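# Clip table flower to drying rack peg, level ring

## Task

Pick up the flower lying on the table and clip it by its stem onto one of the dryer's pegs, then get the dryer's ring hanging level. No stem may be bent out of shape. At the end the dryer must hang freely from its rail, and every flower must hang head down, held by a clip on its stem.

## Robot and tools

Robot: two arms, left_arm and right_arm, each ending in a two-finger gripper with a wrist camera. Base poses in the scene frame: left_arm at (-0.036, +0.302, 0) m, quat_wxyz (+1.000, 0, 0, -0.007); right_arm at (-0.020, -0.328, 0) m, quat_wxyz (+1.000, 0, 0, +0.013). A two-camera stand sits behind the arms. Loose objects may get a brief random nudge.

Frames: the scene frame has its origin at table-top height, midway between the nominal bases, +z up, +x out over the table, +y toward left_arm (arm names do not match image sides). Every hand pose, velocity, target and wrist-camera pose is in that arm's own base frame, and offsets run along that arm's base axes, with rotation about the Hand target's position. Fixed cameras and the table use the scene frame. The gripper's fingers point along its +z and open along its y. end_effector_position is the point between the pads, just under 1 cm behind the tips. Reported poses can be off by a few cm, more at long reach.

execute_actions(actions, cameras): actions is a list of actions; each action is up to 15 rows, one row per 1/30 s step, and a short action repeats its last row. Each row is one flat list of 14 numbers in [-1, 1] covering both arms: left_arm dx, dy, dz, rx, ry, rz, opening, then right_arm in the same order. dx..rz are offsets from that arm's Hand target as it stood when the action began (not from the previous row); 1.0 = 0.6 m or 180 degrees; rx, ry, rz form one rotation vector. A translation longer than 1.0 gets scaled down. Repeating an offset moves the arm further. Opening is absolute: +1 fully open (about 87 mm), +0.5 about 69 mm, 0 about 43 mm, -0.5 about 18 mm, -1 closed. Sending all six pose numbers as 0 re-requests the current Hand target; a gripper value of 0 is a real command, so resend the present opening to leave a gripper alone. Images come only with an empty actions list or when cameras names them (["all"], [] for none; unknown names void the call).

move(target, speed, blend, opening_speed, blocking, cameras): target is one 14-number row as above, or a list of up to 15 such rows; every row is an offset from the same starting Hand targets, not from the row before. speed is the top path speed in m/s, 0.002 to 2.9 (default 0.25), turning up to twice that in rad/s; one value or one per target. blend (m) rounds corners between listed targets; 0 stops at each. opening_speed (per second on the -1..+1 scale, at least 0.2) ramps the fingers. blocking=false returns after about 0.5 s while the move continues. Paths are straight, end together, last 0.5 to 10 s and do not avoid obstacles or the other arm. Faster moves lag, stray and overshoot more and hit harder; aiming far past a contact presses harder. Do not route a path near an arm's own base. The move: line reports the ending (done, off_target, moving, held, fault) and limits (paced = pose clipped, held = steps withheld). done means at rest within 10 mm and 2 degrees; neither done nor off_target says whether anything is touched.

wait(seconds 0 to 10, cameras) lets time pass with last commands held; stop(cameras) brakes a running move. zoom_image(camera, region [x0, y0, x1, y1] pixels, max 504x504) enlarges part of the latest image of cam_head_left, cam_head_right, cam_high, cam_low, cam_left_wrist or cam_right_wrist (all 672x504). finished_scene(scene) ends scene 1 or 2 irreversibly; the goal must hold with the robot let go.

Results: end_effector_position (m) and end_effector_quat_wxyz per arm, in its base frame; Hand target (the last commanded pose after clipping, the base for next offsets); Tool commands; Joint positions (gripper last, 0 closed to 1 open); grip_measured on the command scale; Joint torques (N m, offset and noisy, first three wrap at ±28); Joint velocities, reported as within noise when still; step readings of position for action calls. The gripper often rests short of its Hand target; the next command re-requests it, and a remaining shortfall can be sent as an extra offset. Friction and weight can leave it low or tilted, and small moves can go sideways or backwards, so check pose and tilt after each move. Orientation commands are clipped to within 40 degrees of the measured one.

Gripping: note grip_measured at first touch and command about 0.04 below it for a firm grip, less for a lighter one; readings may be off by about 1 mm. Pad force is about 20 N; fast closing squeezes harder. Never close on the other arm's fingers.

Avoid: dropping or knocking anything off the table, leaving things off it, releasing moving parts, slams, hard pushes on fixtures or heavy items, arm-to-arm contact (grippers and wrist cameras are not protected by the clearance check), strain on wrist-camera cables, and stretched or pushing arms that heat motors (MOTOR HOT at 75 °C, fold-away fault at 90 °C, collapse at 100 °C). Joint ranges (rad): waist -2.618 to 3.054, shoulder 0 to 3.142, elbow 0 to 3.142 (straight 2.901), wrist pitch ±1.571, wrist yaw ±1.571, wrist roll ±2.094. Time spent thinking lets the scene run; faster, smoother, gentler work is better.

Each tool is called as name(argument=value, ...), one argument or row to a line, values as JSON.

## Session

execute_actions(
  actions=[],
)

Scene clock: 0.00 s.
left_arm: end_effector_position=(+0.3723, +0.0529, +0.0406) grip_measured=+0.991 end_effector_quat_wxyz=(+0.558, -0.117, +0.815, +0.105) | right_arm: end_effector_position=(+0.3683, -0.0051, +0.0319) grip_measured=+0.974 end_effector_quat_wxyz=(+0.550, +0.015, +0.832, -0.075)
Joint positions: left_arm=[0.013 1.572 0.362 0.828 -0.294 -0.072 0.995] | right_arm=[0.099 1.568 0.339 0.823 0.233 -0.019 0.987]
Joint velocities: within noise
Joint torques (N m): no reading
Heat: left arm: 27 °C; right arm: 28 °C.
Hand target: left_arm +0.3764, +0.0531, +0.0481; +0.566, -0.120, +0.809, +0.104 | right_arm +0.3718, -0.0054, +0.0379; +0.556, +0.019, +0.827, -0.075
Tool commands: left_gripper/opening=+1.0 right_gripper/opening=+1.0

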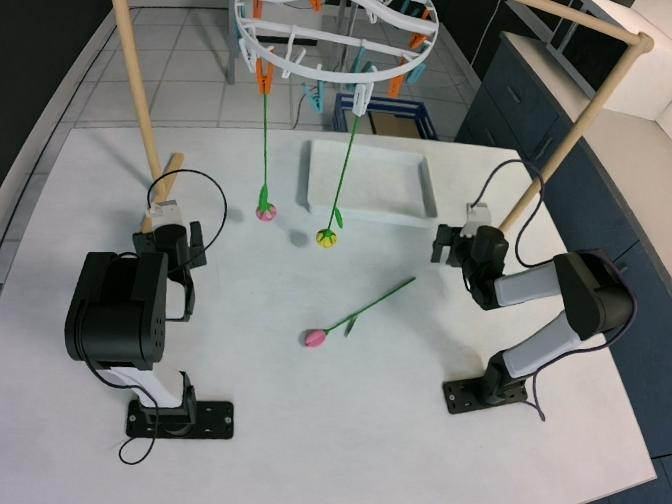

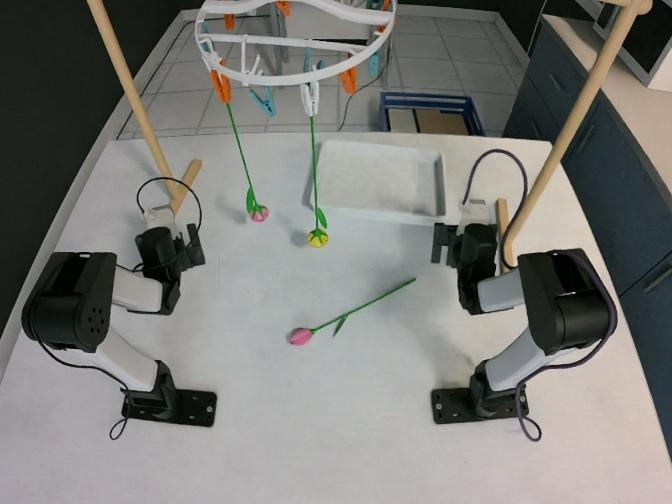

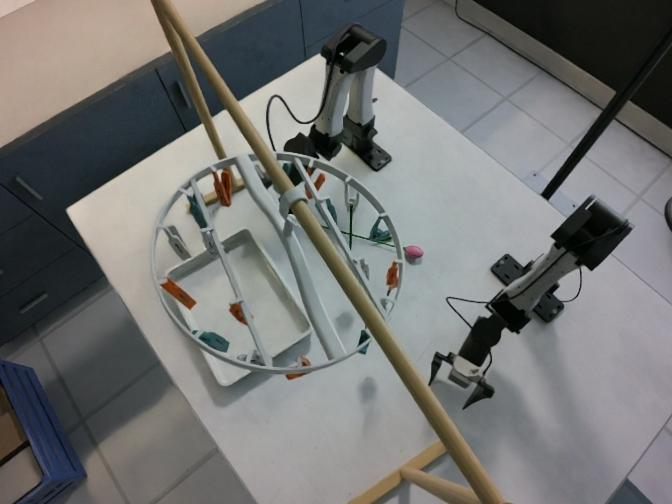

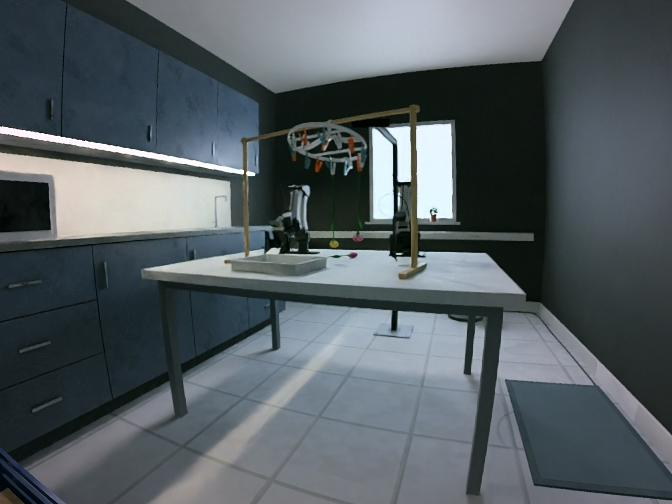

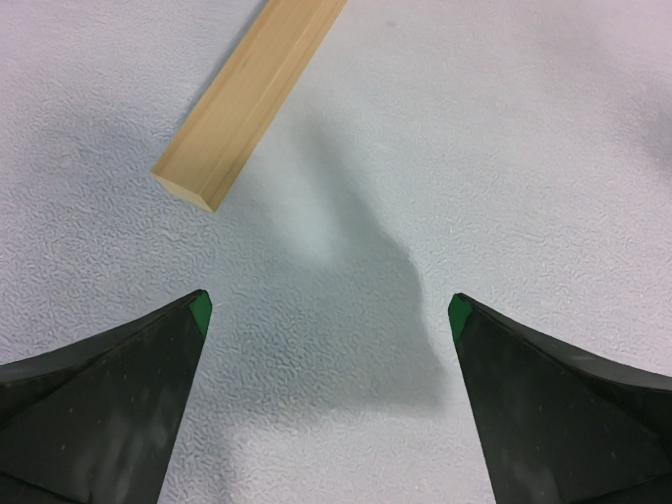

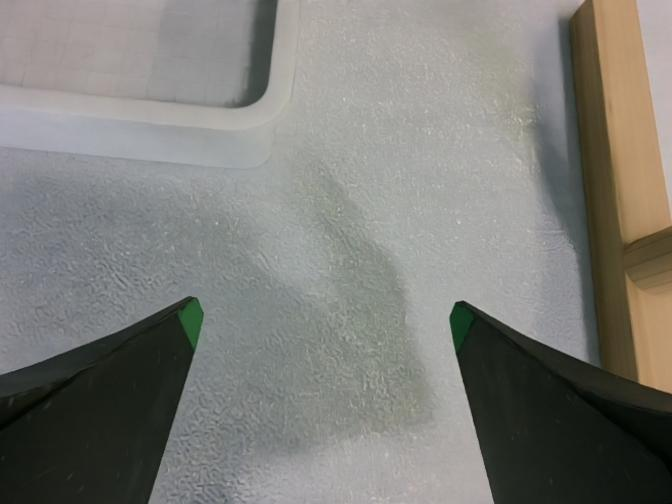

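zoom_image(
  camera="cam_head_left",
  region=[220, 0, 460, 180],
)

zoom_image(
  camera="cam_head_right",
  region=[170, 0, 410, 180],
)

zoom_image(
  camera="cam_high",
  region=[130, 130, 450, 390],
)

zoom_image(
  camera="cam_low",
  region=[220, 90, 440, 290],
)

zoom_image(
  camera="cam_head_left",
  region=[200, 140, 460, 380],
)

Scaled by 2.100 from the camera's 672x504 image, which has a finer 960x720 frame.

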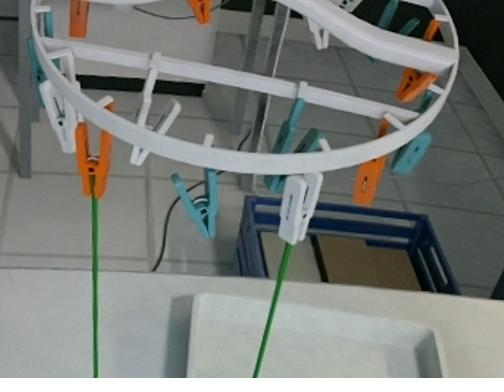

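Scaled by 2.100 from the camera's 672x504 image, which has a finer 960x720 frame.

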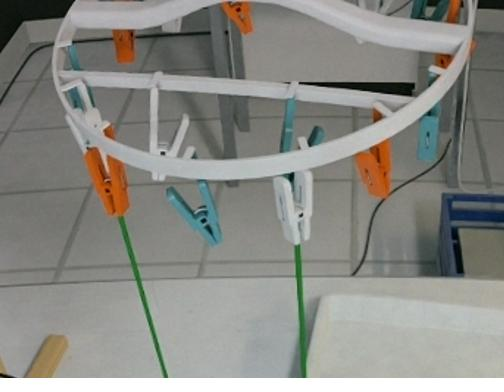

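Scaled by 1.575 from the camera's 672x504 image, which has a finer 960x720 frame.

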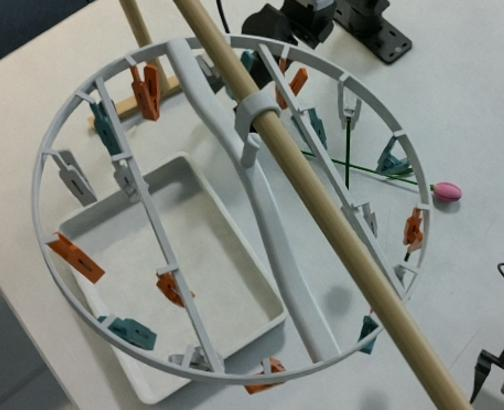

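Scaled by 2.291 from the camera's 672x504 image, which has a finer 960x720 frame.

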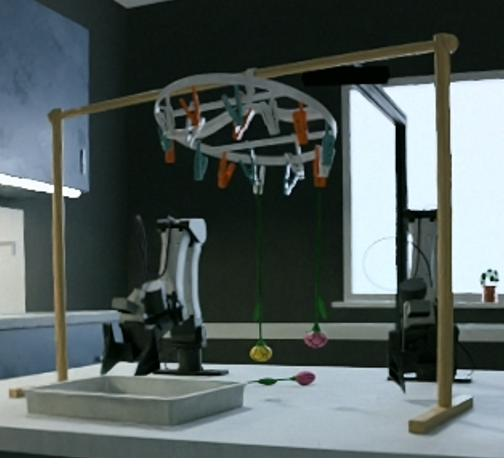

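Scaled by 1.938 from the camera's 672x504 image, which has a finer 960x720 frame.

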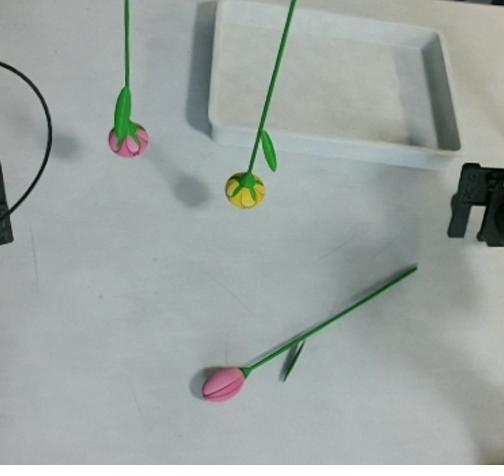

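zoom_image(
  camera="cam_high",
  region=[145, 140, 285, 260],
)

zoom_image(
  camera="cam_high",
  region=[260, 140, 420, 280],
)

zoom_image(
  camera="cam_high",
  region=[145, 250, 285, 390],
)

zoom_image(
  camera="cam_high",
  region=[275, 250, 415, 390],
)

zoom_image(
  camera="cam_low",
  region=[275, 110, 385, 190],
)

zoom_image(
  camera="cam_head_left",
  region=[230, 0, 340, 110],
)

zoom_image(
  camera="cam_head_left",
  region=[335, 0, 445, 120],
)

zoom_image(
  camera="cam_head_right",
  region=[185, 0, 295, 120],
)

zoom_image(
  camera="cam_head_right",
  region=[290, 0, 400, 120],
)

Scaled by 3.600 from the camera's 672x504 image, which has a finer 960x720 frame.

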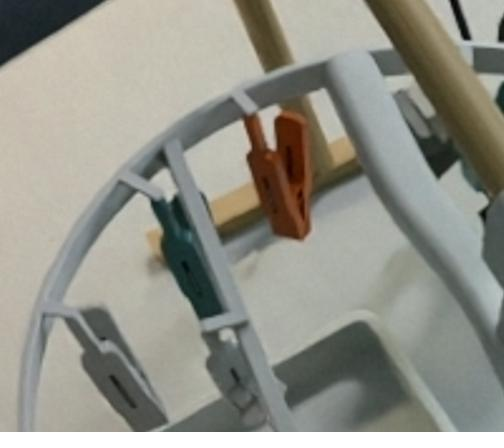

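Scaled by 3.150 from the camera's 672x504 image, which has a finer 960x720 frame.

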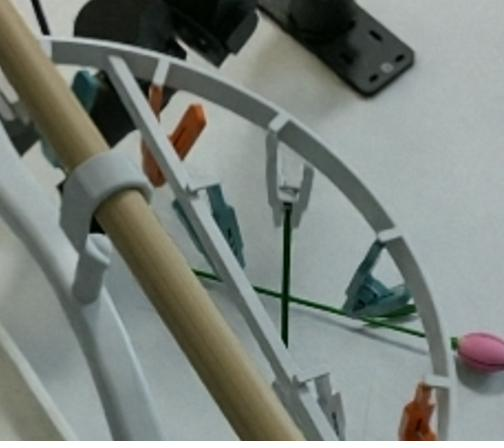

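Scaled by 3.600 from the camera's 672x504 image, which has a finer 960x720 frame.

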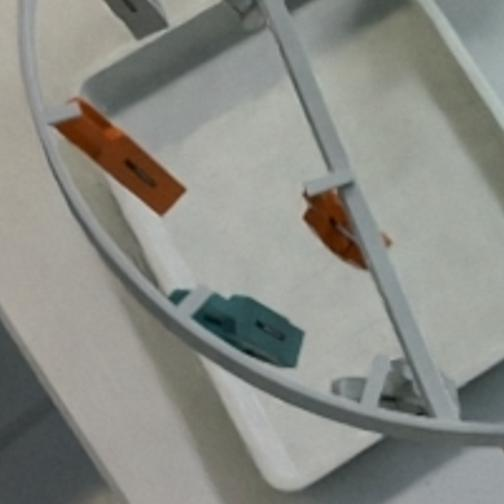

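Scaled by 3.600 from the camera's 672x504 image, which has a finer 960x720 frame.

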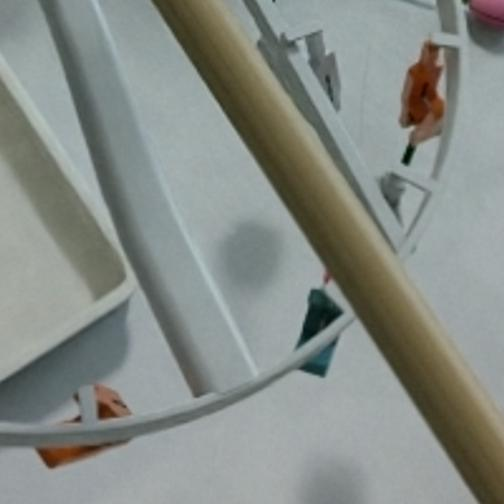

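Scaled by 4.582 from the camera's 672x504 image, which has a finer 960x720 frame.

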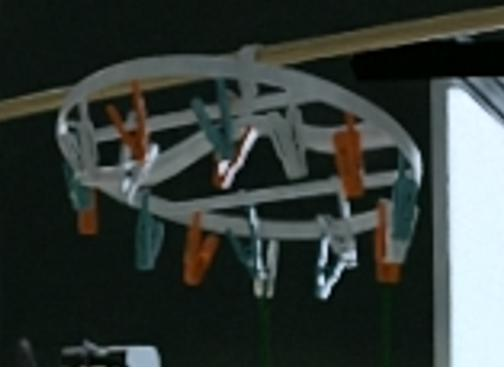

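Scaled by 4.582 from the camera's 672x504 image, which has a finer 960x720 frame.

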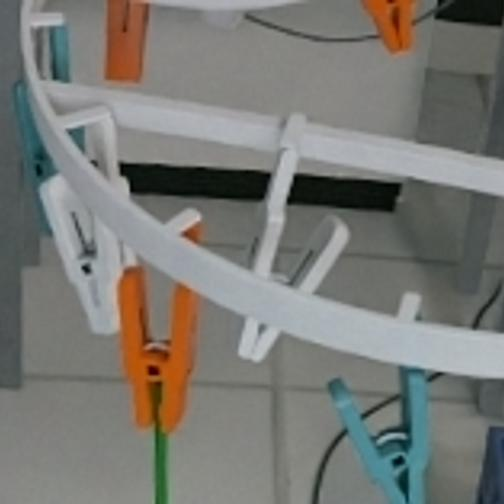

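Scaled by 4.200 from the camera's 672x504 image, which has a finer 960x720 frame.

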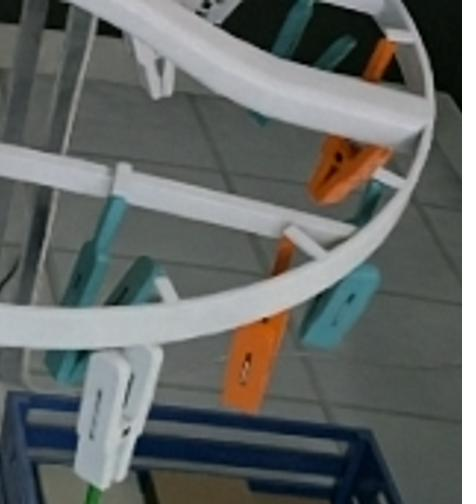

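Scaled by 4.200 from the camera's 672x504 image, which has a finer 960x720 frame.

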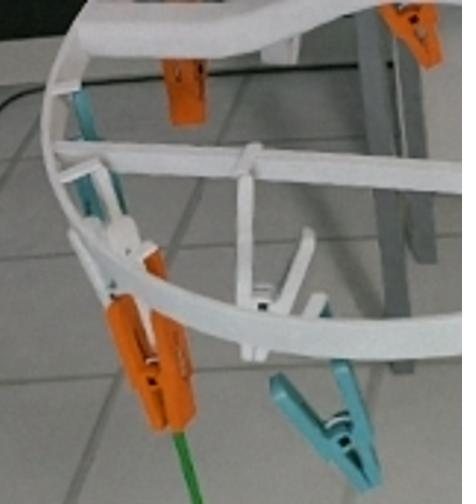

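Scaled by 4.200 from the camera's 672x504 image, which has a finer 960x720 frame.

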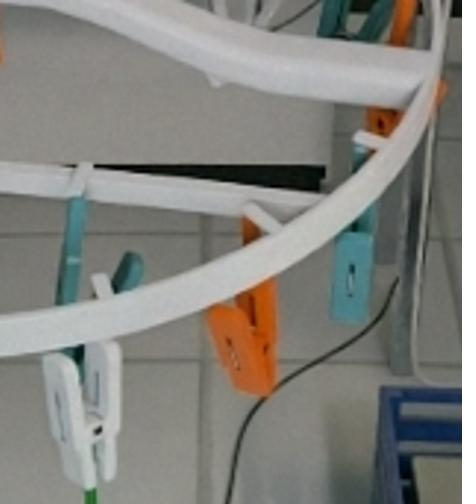

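zoom_image(
  camera="cam_head_right",
  region=[100, 160, 260, 340],
)

zoom_image(
  camera="cam_head_right",
  region=[400, 160, 580, 340],
)

zoom_image(
  camera="cam_high",
  region=[400, 180, 660, 440],
)

Scaled by 2.800 from the camera's 672x504 image, which has a finer 960x720 frame.

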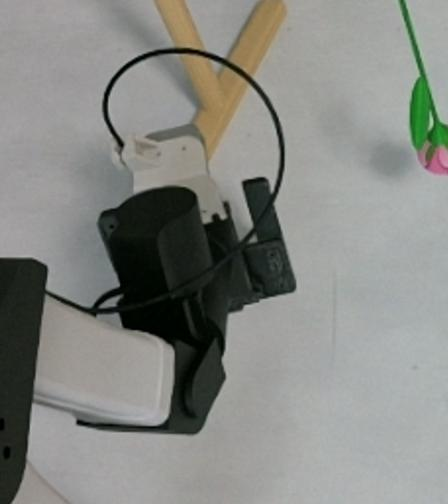

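Scaled by 2.800 from the camera's 672x504 image, which has a finer 960x720 frame.

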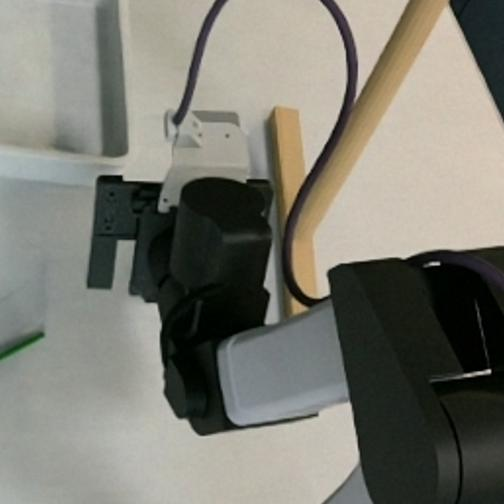

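Scaled by 1.938 from the camera's 672x504 image, which has a finer 960x720 frame.

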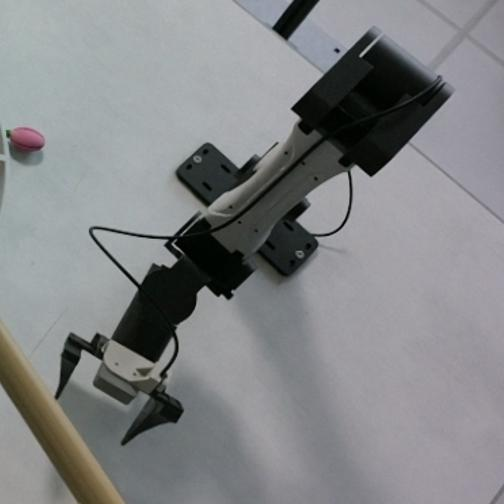

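move(
  target=[
    [-0.282,-0.220,0.253,0.054,0.158,-0.145,0.3,-0.0817,0.175,0.3,0,0,0,0.3],
    [-0.310,-0.5875,0.253,0.108,0.315,-0.290,0.3,-0.0817,0.175,0.52,0,0,0,0.3],
    [-0.164,-0.8685,0.170,0.1355,0.394,-0.3632,0.3,-0.0817,0.175,0.52,0,0,0,0.3],
  ],
  blend=[0.04,0.04,0],
  speed=0.3,
  cameras=["all"],
)

Scene clock: 30.33 s.
left_arm: end_effector_position=(+0.2237, -0.3491, +0.1791) grip_measured=+0.300 end_effector_quat_wxyz=(+0.148, +0.387, +0.910, +0.005) | right_arm: end_effector_position=(+0.3284, +0.1042, +0.3521) grip_measured=+0.300 end_effector_quat_wxyz=(+0.570, +0.014, +0.819, -0.064)
Joint positions: left_arm=[-1.058 2.14 2.281 -1.48 -0.188 -0.23 0.65] | right_arm=[0.617 1.233 1.495 -0.722 0.69 0.211 0.65]
Joint torques (N m): left_arm=[-0.08 -13.23 5.44 0.59 -0.26 0.01] | right_arm=[0.17 -2.91 5.72 1.98 0.07 -0.01]
Heat: left arm: 30 °C; right arm: 30 °C.
Hand target: left_arm +0.2215, -0.3455, +0.1913; +0.160, +0.387, +0.908, +0.001 (not the last commanded pose) | right_arm +0.3278, +0.1036, +0.3572; +0.576, +0.019, +0.815, -0.059 (not the last commanded pose)
Off the commanded pose: left_arm 0.134 m, 21 deg | right_arm 0.008 m, 2 deg.
move: held (left_arm, right_arm; a check stopped the path); path passed 2 of 3 targets; limits=held
pose unreachable (left arm): on one or more control steps of this call, first in action 0 (counted from 0), this arm could not follow its commanded pose, so it was not sent that pose on those steps. It may still have moved: this result reports where it is.
cause: moving toward the commanded pose would bring a part of the arm too close to another arm (this arm's wrist (the part past joint 4) and the right arm's fingers, 22 mm apart when this arm was first held).
pose unreachable (right arm): on one or more control steps of this call, first in action 0 (counted from 0), this arm could not follow its commanded pose, so it was not sent that pose on those steps. It may still have moved: this result reports where it is.
cause: moving toward the commanded pose would bring a part of the arm too close to another arm (this arm's fingers and the left arm's wrist (the part past joint 4), along the way the arms are being sent, or toward where that arm still pushes).

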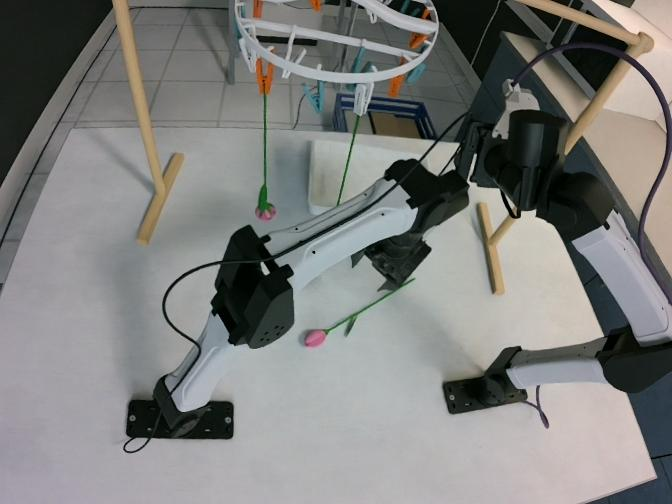

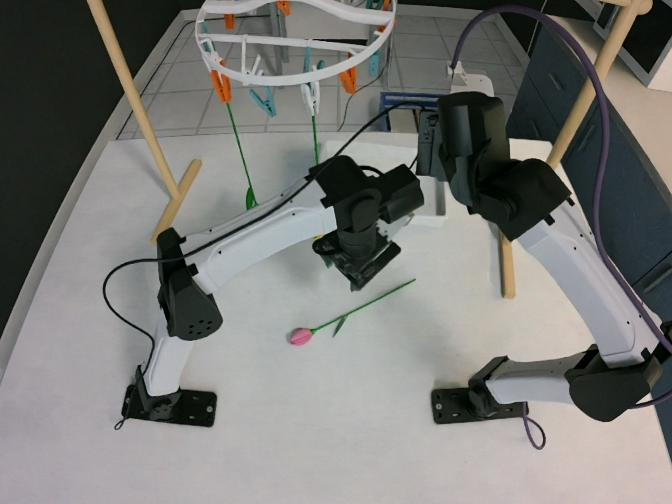

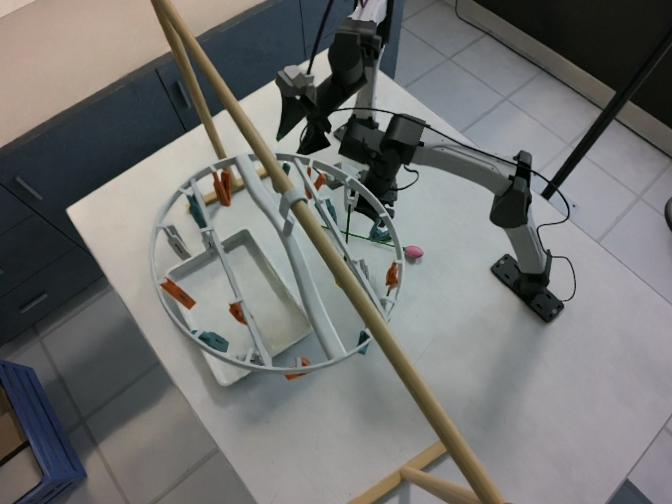

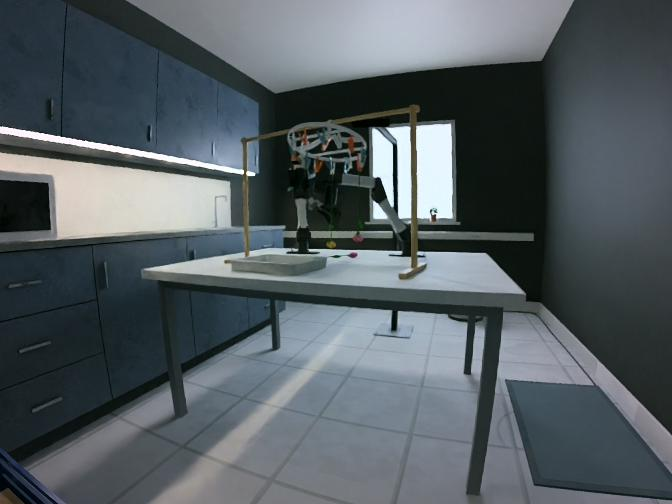

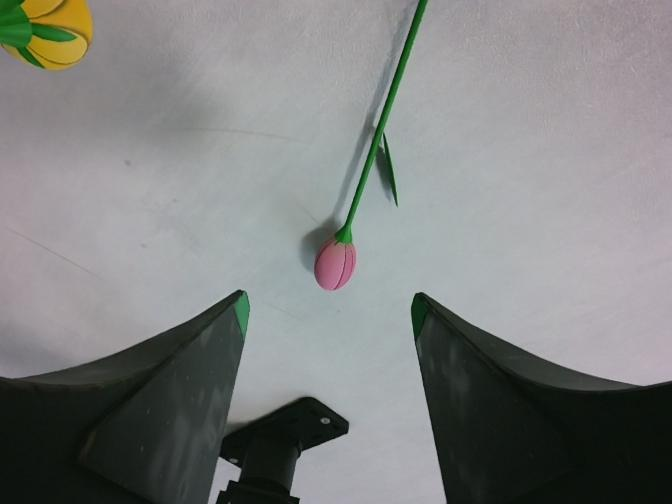

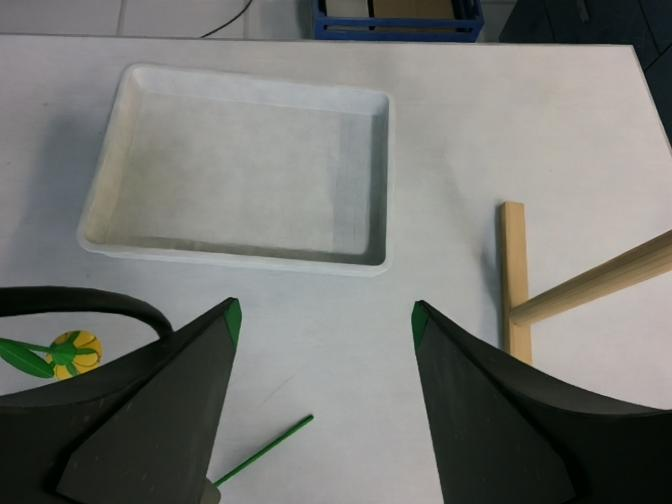

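zoom_image(
  camera="cam_head_left",
  region=[300, 70, 560, 310],
)

zoom_image(
  camera="cam_head_right",
  region=[290, 60, 550, 300],
)

zoom_image(
  camera="cam_high",
  region=[250, 30, 450, 270],
)

Scaled by 1.938 from the camera's 672x504 image, which has a finer 960x720 frame.

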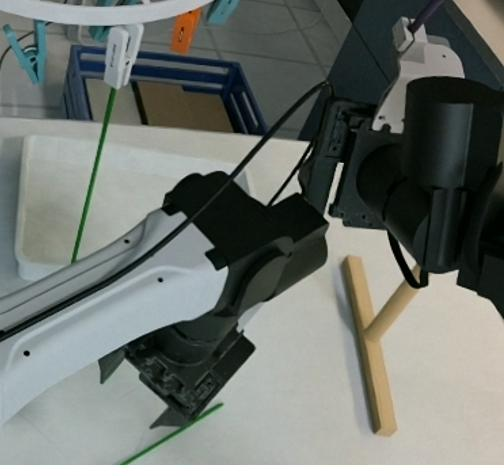

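Scaled by 1.938 from the camera's 672x504 image, which has a finer 960x720 frame.

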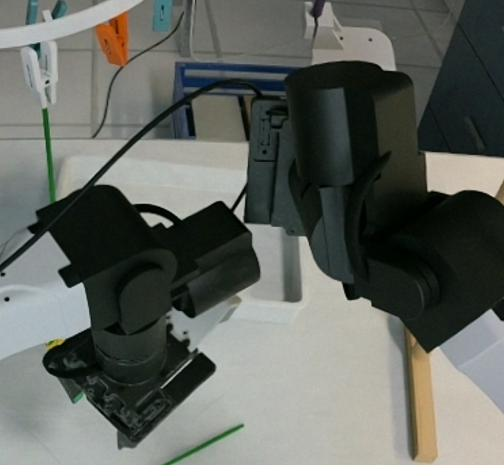

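Scaled by 2.100 from the camera's 672x504 image, which has a finer 960x720 frame.

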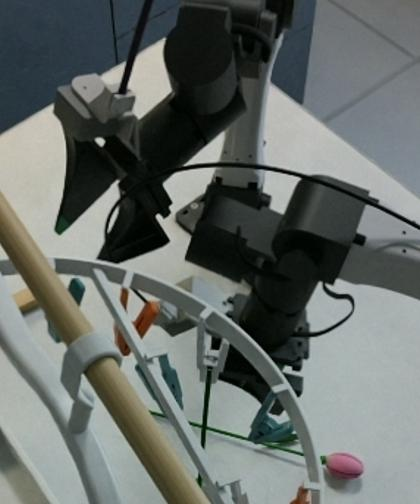

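move(
  target=[
    [0,0,0,0,0,0,0.3,-0.13,-0.173,-0.095,0,0,0,0.3],
    [0.0675,-0.1575,-0.152,0.0506,0.0893,-0.0751,0.3,-0.13,-0.173,-0.095,0,0,0,0.3],
  ],
  blend=[0.03,0],
  speed=0.25,
  cameras=["cam_head_left","cam_head_right","cam_left_wrist"],
)

Scene clock: 36.90 s.
left_arm: end_effector_position=(+0.2555, -0.4303, +0.0942) grip_measured=+0.300 end_effector_quat_wxyz=(+0.111, +0.492, +0.862, -0.052) | right_arm: end_effector_position=(+0.2454, -0.0012, +0.2985) grip_measured=+0.300 end_effector_quat_wxyz=(+0.571, +0.027, +0.819, -0.060)
Joint positions: left_arm=[-1.042 2.64 2.832 -1.519 -0.021 -0.002 0.65] | right_arm=[0.228 0.709 1.052 -0.714 0.342 0.059 0.65]
Joint torques (N m): left_arm=[0.4 -12.57 7.97 0.93 0.11 0.18] | right_arm=[-0.29 0.95 4.81 2.36 -0.18 -0.16]
Heat: left arm: 30 °C; right arm: 30 °C.
Hand target: left_arm +0.2620, -0.4400, +0.1001; +0.000, +0.499, +0.867, +0.000 | right_arm +0.2498, -0.0002, +0.3002; +0.576, +0.019, +0.815, -0.059
Off the commanded pose: left_arm 0.013 m, 14 deg | right_arm 0.005 m, 1 deg.
elbow stopped short (left arm): the move would have taken joint 3 (elbow) straighter than the controller allows.
move: off_target (left_arm)
Images, in order (width x height): cam_head_left 672x504, cam_head_right 672x504, cam_left_wrist 672x504.

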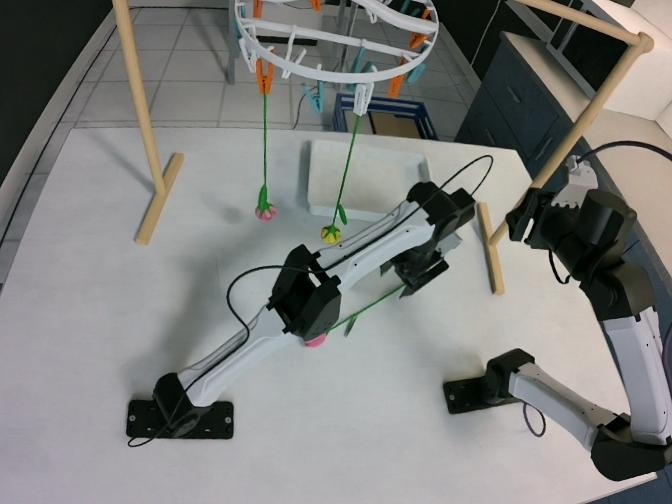

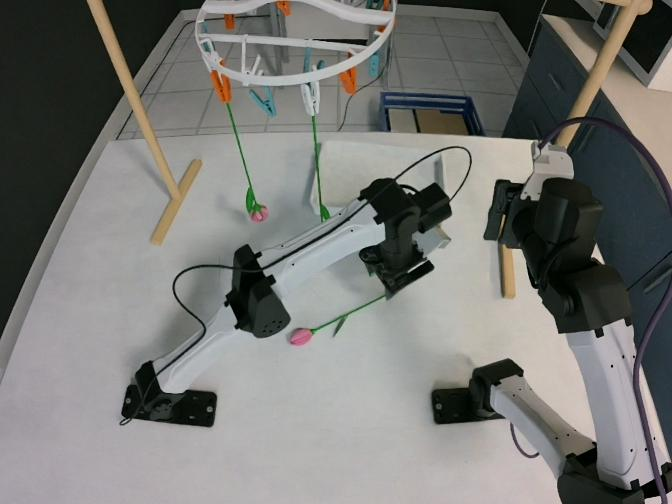

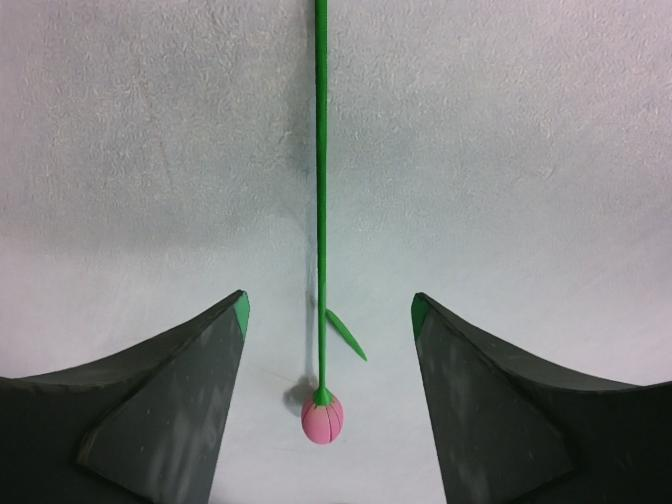

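move(
  target=[0.0032,-0.0063,-0.0918,-0.1197,-0.0703,0.003,0.1,0,0,0,0,0,0,0.3],
  speed=0.2,
  cameras=["cam_left_wrist"],
)

Scene clock: 40.63 s.
left_arm: end_effector_position=(+0.2637, -0.4350, +0.0237) grip_measured=+0.100 end_effector_quat_wxyz=(+0.165, +0.486, +0.854, -0.082) | right_arm: end_effector_position=(+0.2454, -0.0012, +0.2985) grip_measured=+0.300 end_effector_quat_wxyz=(+0.571, +0.027, +0.819, -0.060)
Joint positions: left_arm=[-1.033 2.356 2.001 -0.845 -0.019 0.006 0.55] | right_arm=[0.228 0.709 1.052 -0.714 0.342 0.059 0.65]
Joint torques (N m): left_arm=[-0.02 -16.72 5.12 1.23 0.04 0.05] | right_arm=[-0.29 0.95 4.82 2.36 -0.18 -0.16]
Heat: left arm: 30 °C; right arm: 30 °C.
Hand target: left_arm +0.2640, -0.4438, +0.0450; +0.188, +0.483, +0.848, -0.107 | right_arm +0.2498, -0.0002, +0.3002; +0.576, +0.019, +0.815, -0.059
Off the commanded pose: left_arm 0.023 m, 4 deg | right_arm 0.005 m, 1 deg.
move: off_target (left_arm)
Images, in order (width x height): cam_left_wrist 672x504.

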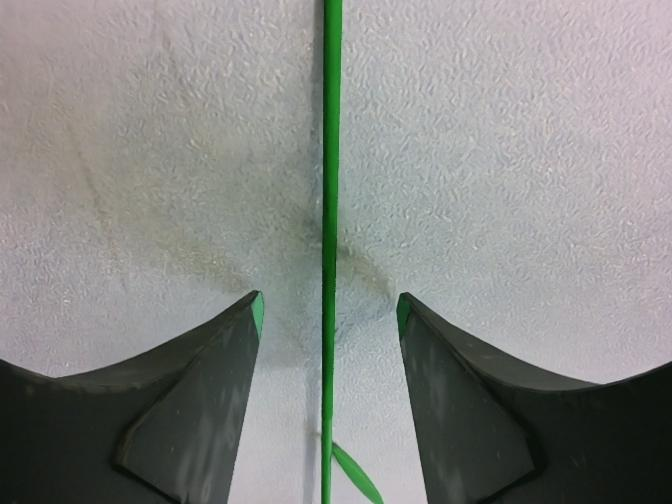

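move(
  target=[0,0,-0.0233,0,0,0,0.1,0,0,0,0,0,0,0.3],
  speed=0.06,
  cameras=["cam_left_wrist","cam_head_right"],
)

Scene clock: 42.13 s.
left_arm: end_effector_position=(+0.2652, -0.4361, +0.0223) grip_measured=+0.100 end_effector_quat_wxyz=(+0.173, +0.484, +0.853, -0.089) | right_arm: end_effector_position=(+0.2454, -0.0012, +0.2985) grip_measured=+0.300 end_effector_quat_wxyz=(+0.571, +0.027, +0.819, -0.060)
Joint positions: left_arm=[-1.03 2.342 1.967 -0.805 -0.015 0.004 0.55] | right_arm=[0.228 0.709 1.052 -0.714 0.342 0.059 0.65]
Joint torques (N m): left_arm=[-0.08 -14.97 4.56 1.38 0.05 0.04] | right_arm=[-0.29 0.95 4.81 2.36 -0.18 -0.16]
Heat: left arm: 31 °C; right arm: 30 °C.
Hand target: left_arm +0.2640, -0.4438, +0.0310; +0.188, +0.483, +0.848, -0.107 | right_arm +0.2498, -0.0002, +0.3002; +0.576, +0.019, +0.815, -0.059
Off the commanded pose: left_arm 0.012 m, 3 deg | right_arm 0.005 m, 1 deg.
move: off_target (left_arm)
Images, in order (width x height): cam_head_right 672x504, cam_left_wrist 672x504.

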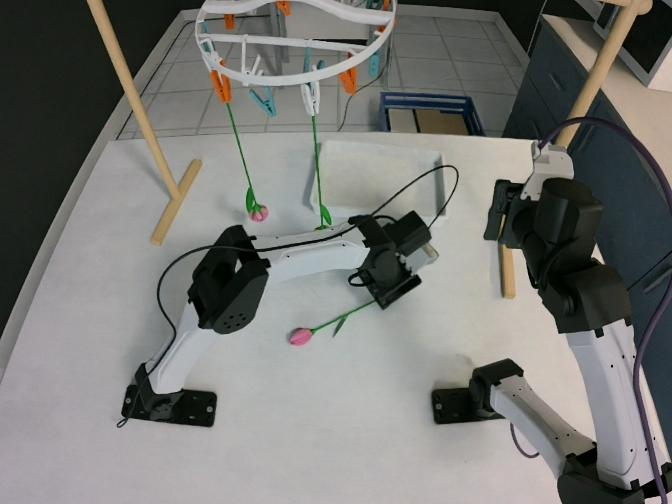

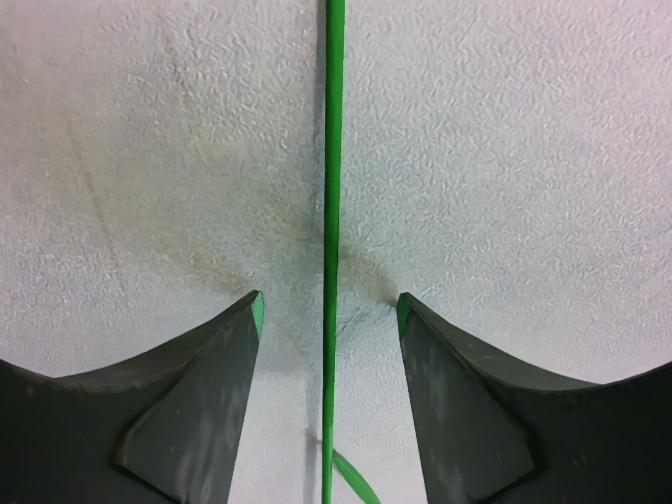

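move(
  target=[0.005,-0.006,-0.035,0,0,0,0.1,0,0,0,0,0,0,0.3],
  speed=0.06,
  cameras=["cam_left_wrist"],
)

Scene clock: 44.37 s.
left_arm: end_effector_position=(+0.2655, -0.4361, +0.0205) grip_measured=+0.100 end_effector_quat_wxyz=(+0.174, +0.484, +0.853, -0.091) | right_arm: end_effector_position=(+0.2454, -0.0012, +0.2985) grip_measured=+0.300 end_effector_quat_wxyz=(+0.571, +0.027, +0.819, -0.060)
Joint positions: left_arm=[-1.028 2.339 1.953 -0.79 -0.012 0.006 0.55] | right_arm=[0.228 0.709 1.052 -0.714 0.342 0.059 0.65]
Joint torques (N m): left_arm=[-0.03 -11.49 3.82 1.82 0.07 0.06] | right_arm=[-0.29 0.94 4.81 2.36 -0.18 -0.16]
Heat: left arm: 32 °C; right arm: 30 °C.
Hand target: left_arm +0.2670, -0.4474, +0.0100; +0.188, +0.483, +0.848, -0.107 | right_arm +0.2498, -0.0002, +0.3002; +0.576, +0.019, +0.815, -0.059
Off the commanded pose: left_arm 0.015 m, 2 deg | right_arm 0.005 m, 1 deg.
move: off_target (left_arm)
Images, in order (width x height): cam_left_wrist 672x504.

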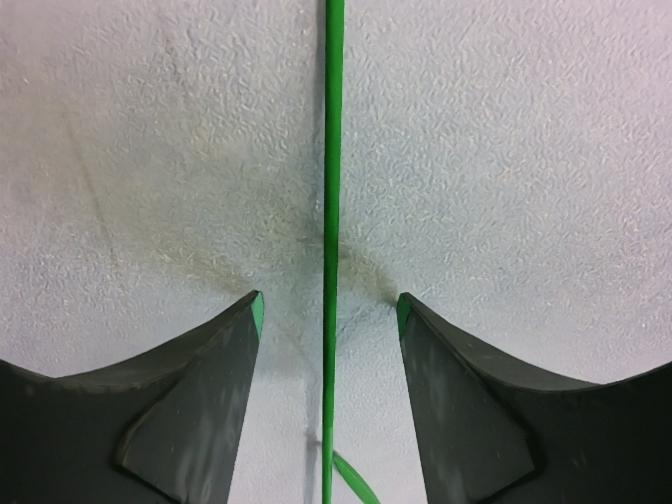

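move(
  target=[0,0,0.012,0,0,0,-1,0,0,0,0,0,0,0.3],
  speed=0.06,
  opening_speed=0.8,
  cameras=["cam_left_wrist"],
)

Scene clock: 48.23 s.
left_arm: end_effector_position=(+0.2706, -0.4440, +0.0229) grip_measured=-0.888 end_effector_quat_wxyz=(+0.192, +0.482, +0.849, -0.098) | right_arm: end_effector_position=(+0.2454, -0.0012, +0.2985) grip_measured=+0.300 end_effector_quat_wxyz=(+0.571, +0.027, +0.819, -0.060)
Joint positions: left_arm=[-1.03 2.339 1.953 -0.752 -0.018 0.006 0.056] | right_arm=[0.228 0.709 1.052 -0.714 0.342 0.059 0.65]
Joint torques (N m): left_arm=[0.06 -12.04 5.26 1.26 0.05 0.08] | right_arm=[-0.29 0.94 4.81 2.37 -0.18 -0.16]
Heat: left arm: 32 °C; right arm: 30 °C.
Hand target: left_arm +0.2670, -0.4474, +0.0172; +0.188, +0.483, +0.848, -0.107 | right_arm +0.2498, -0.0002, +0.3002; +0.576, +0.019, +0.815, -0.059
Off the commanded pose: left_arm 0.008 m, 1 deg | right_arm 0.005 m, 1 deg.
move: done
Images, in order (width x height): cam_left_wrist 672x504.

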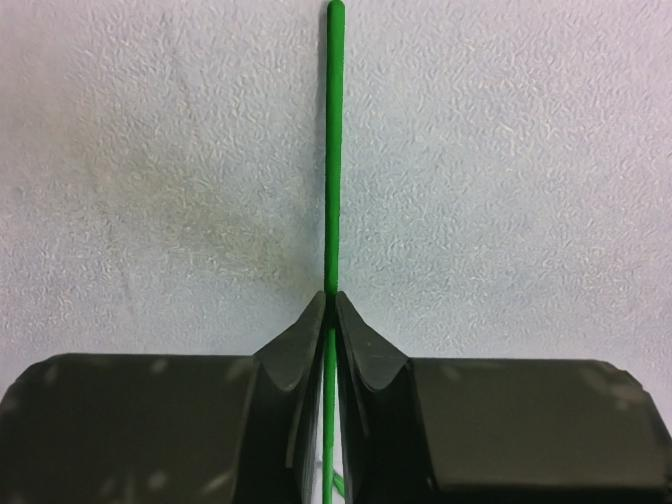

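move(
  target=[
    [-0.008,0.029,0.221,-0.028,-0.049,0.044,-1,0,0,0,0,0,0,0.3],
    [-0.078,0.329,0.438,-0.1117,-0.196,0.1752,-1,0,0,0,0,0,0,0.3],
    [0.055,0.796,0.471,-0.1861,-0.3267,0.292,-1,-0.04,0.371,0.233,0.0181,-0.108,0.0352,0.3],
  ],
  speed=0.2,
  blend=[0.04,0.06,0],
  cameras=["all"],
)

Scene clock: 58.07 s.
left_arm: end_effector_position=(+0.2958, +0.0321, +0.2996) grip_measured=-0.888 end_effector_quat_wxyz=(+0.701, -0.003, +0.713, +0.008) | right_arm: end_effector_position=(+0.2264, +0.2317, +0.4322) grip_measured=+0.300 end_effector_quat_wxyz=(+0.700, -0.019, +0.714, -0.003)
Joint positions: left_arm=[0.236 0.645 0.7 -0.072 0.22 0.012 0.056] | right_arm=[1.349 1.256 1.505 -0.326 1.325 0.044 0.65]
Joint torques (N m): left_arm=[0.36 1.11 5.49 2.35 0.08 -0.02] | right_arm=[0.47 -4.03 4.66 1.97 0.12 -0.15]
Heat: left arm: 33 °C; right arm: 30 °C.
Hand target: left_arm +0.3000, +0.0302, +0.2998; +0.707, +0.001, +0.708, +0.000 | right_arm +0.2258, +0.2224, +0.4400; +0.707, +0.001, +0.707, +0.000
Off the commanded pose: left_arm 0.005 m, 1 deg | right_arm 0.012 m, 3 deg.
move: off_target (right_arm)

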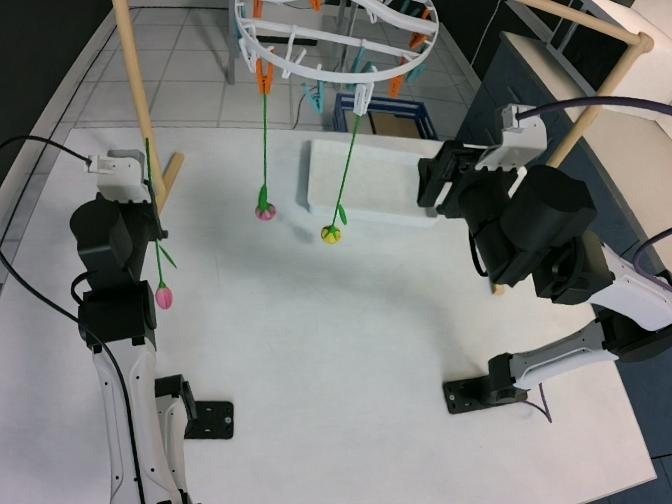

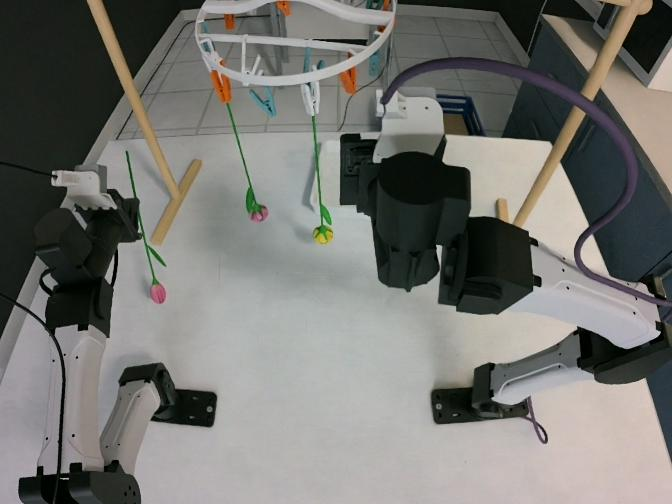

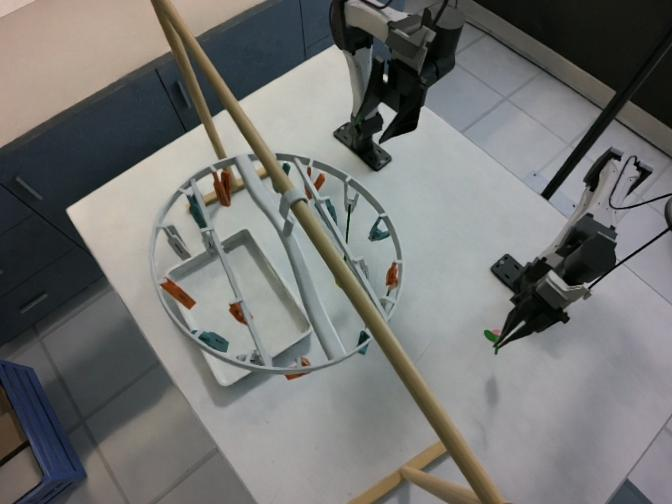

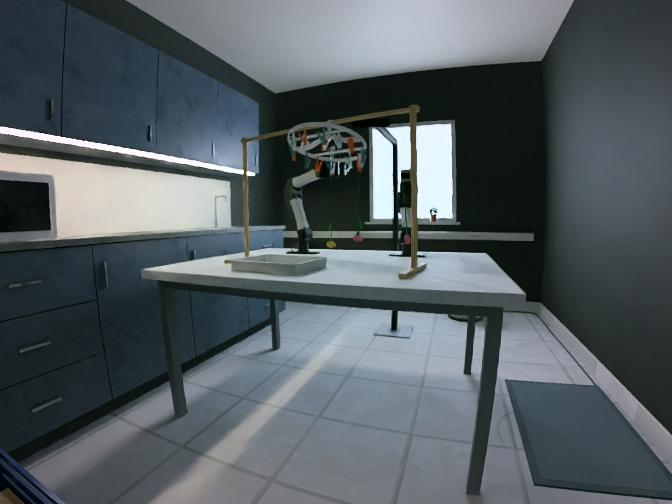

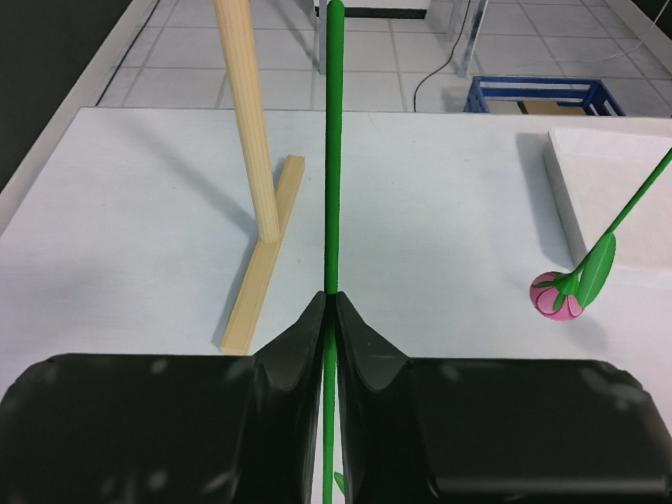

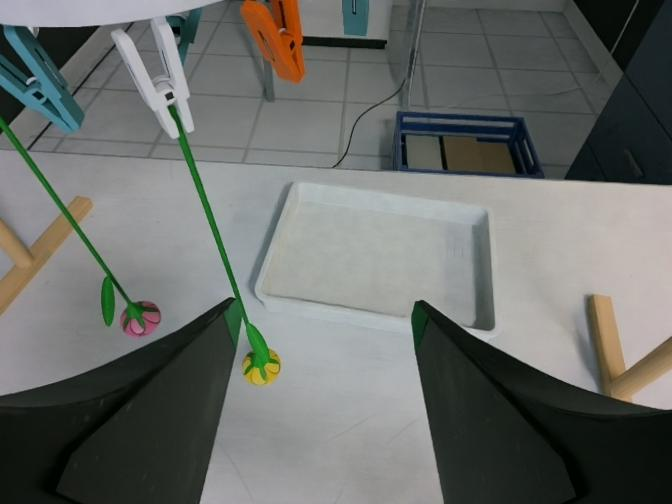

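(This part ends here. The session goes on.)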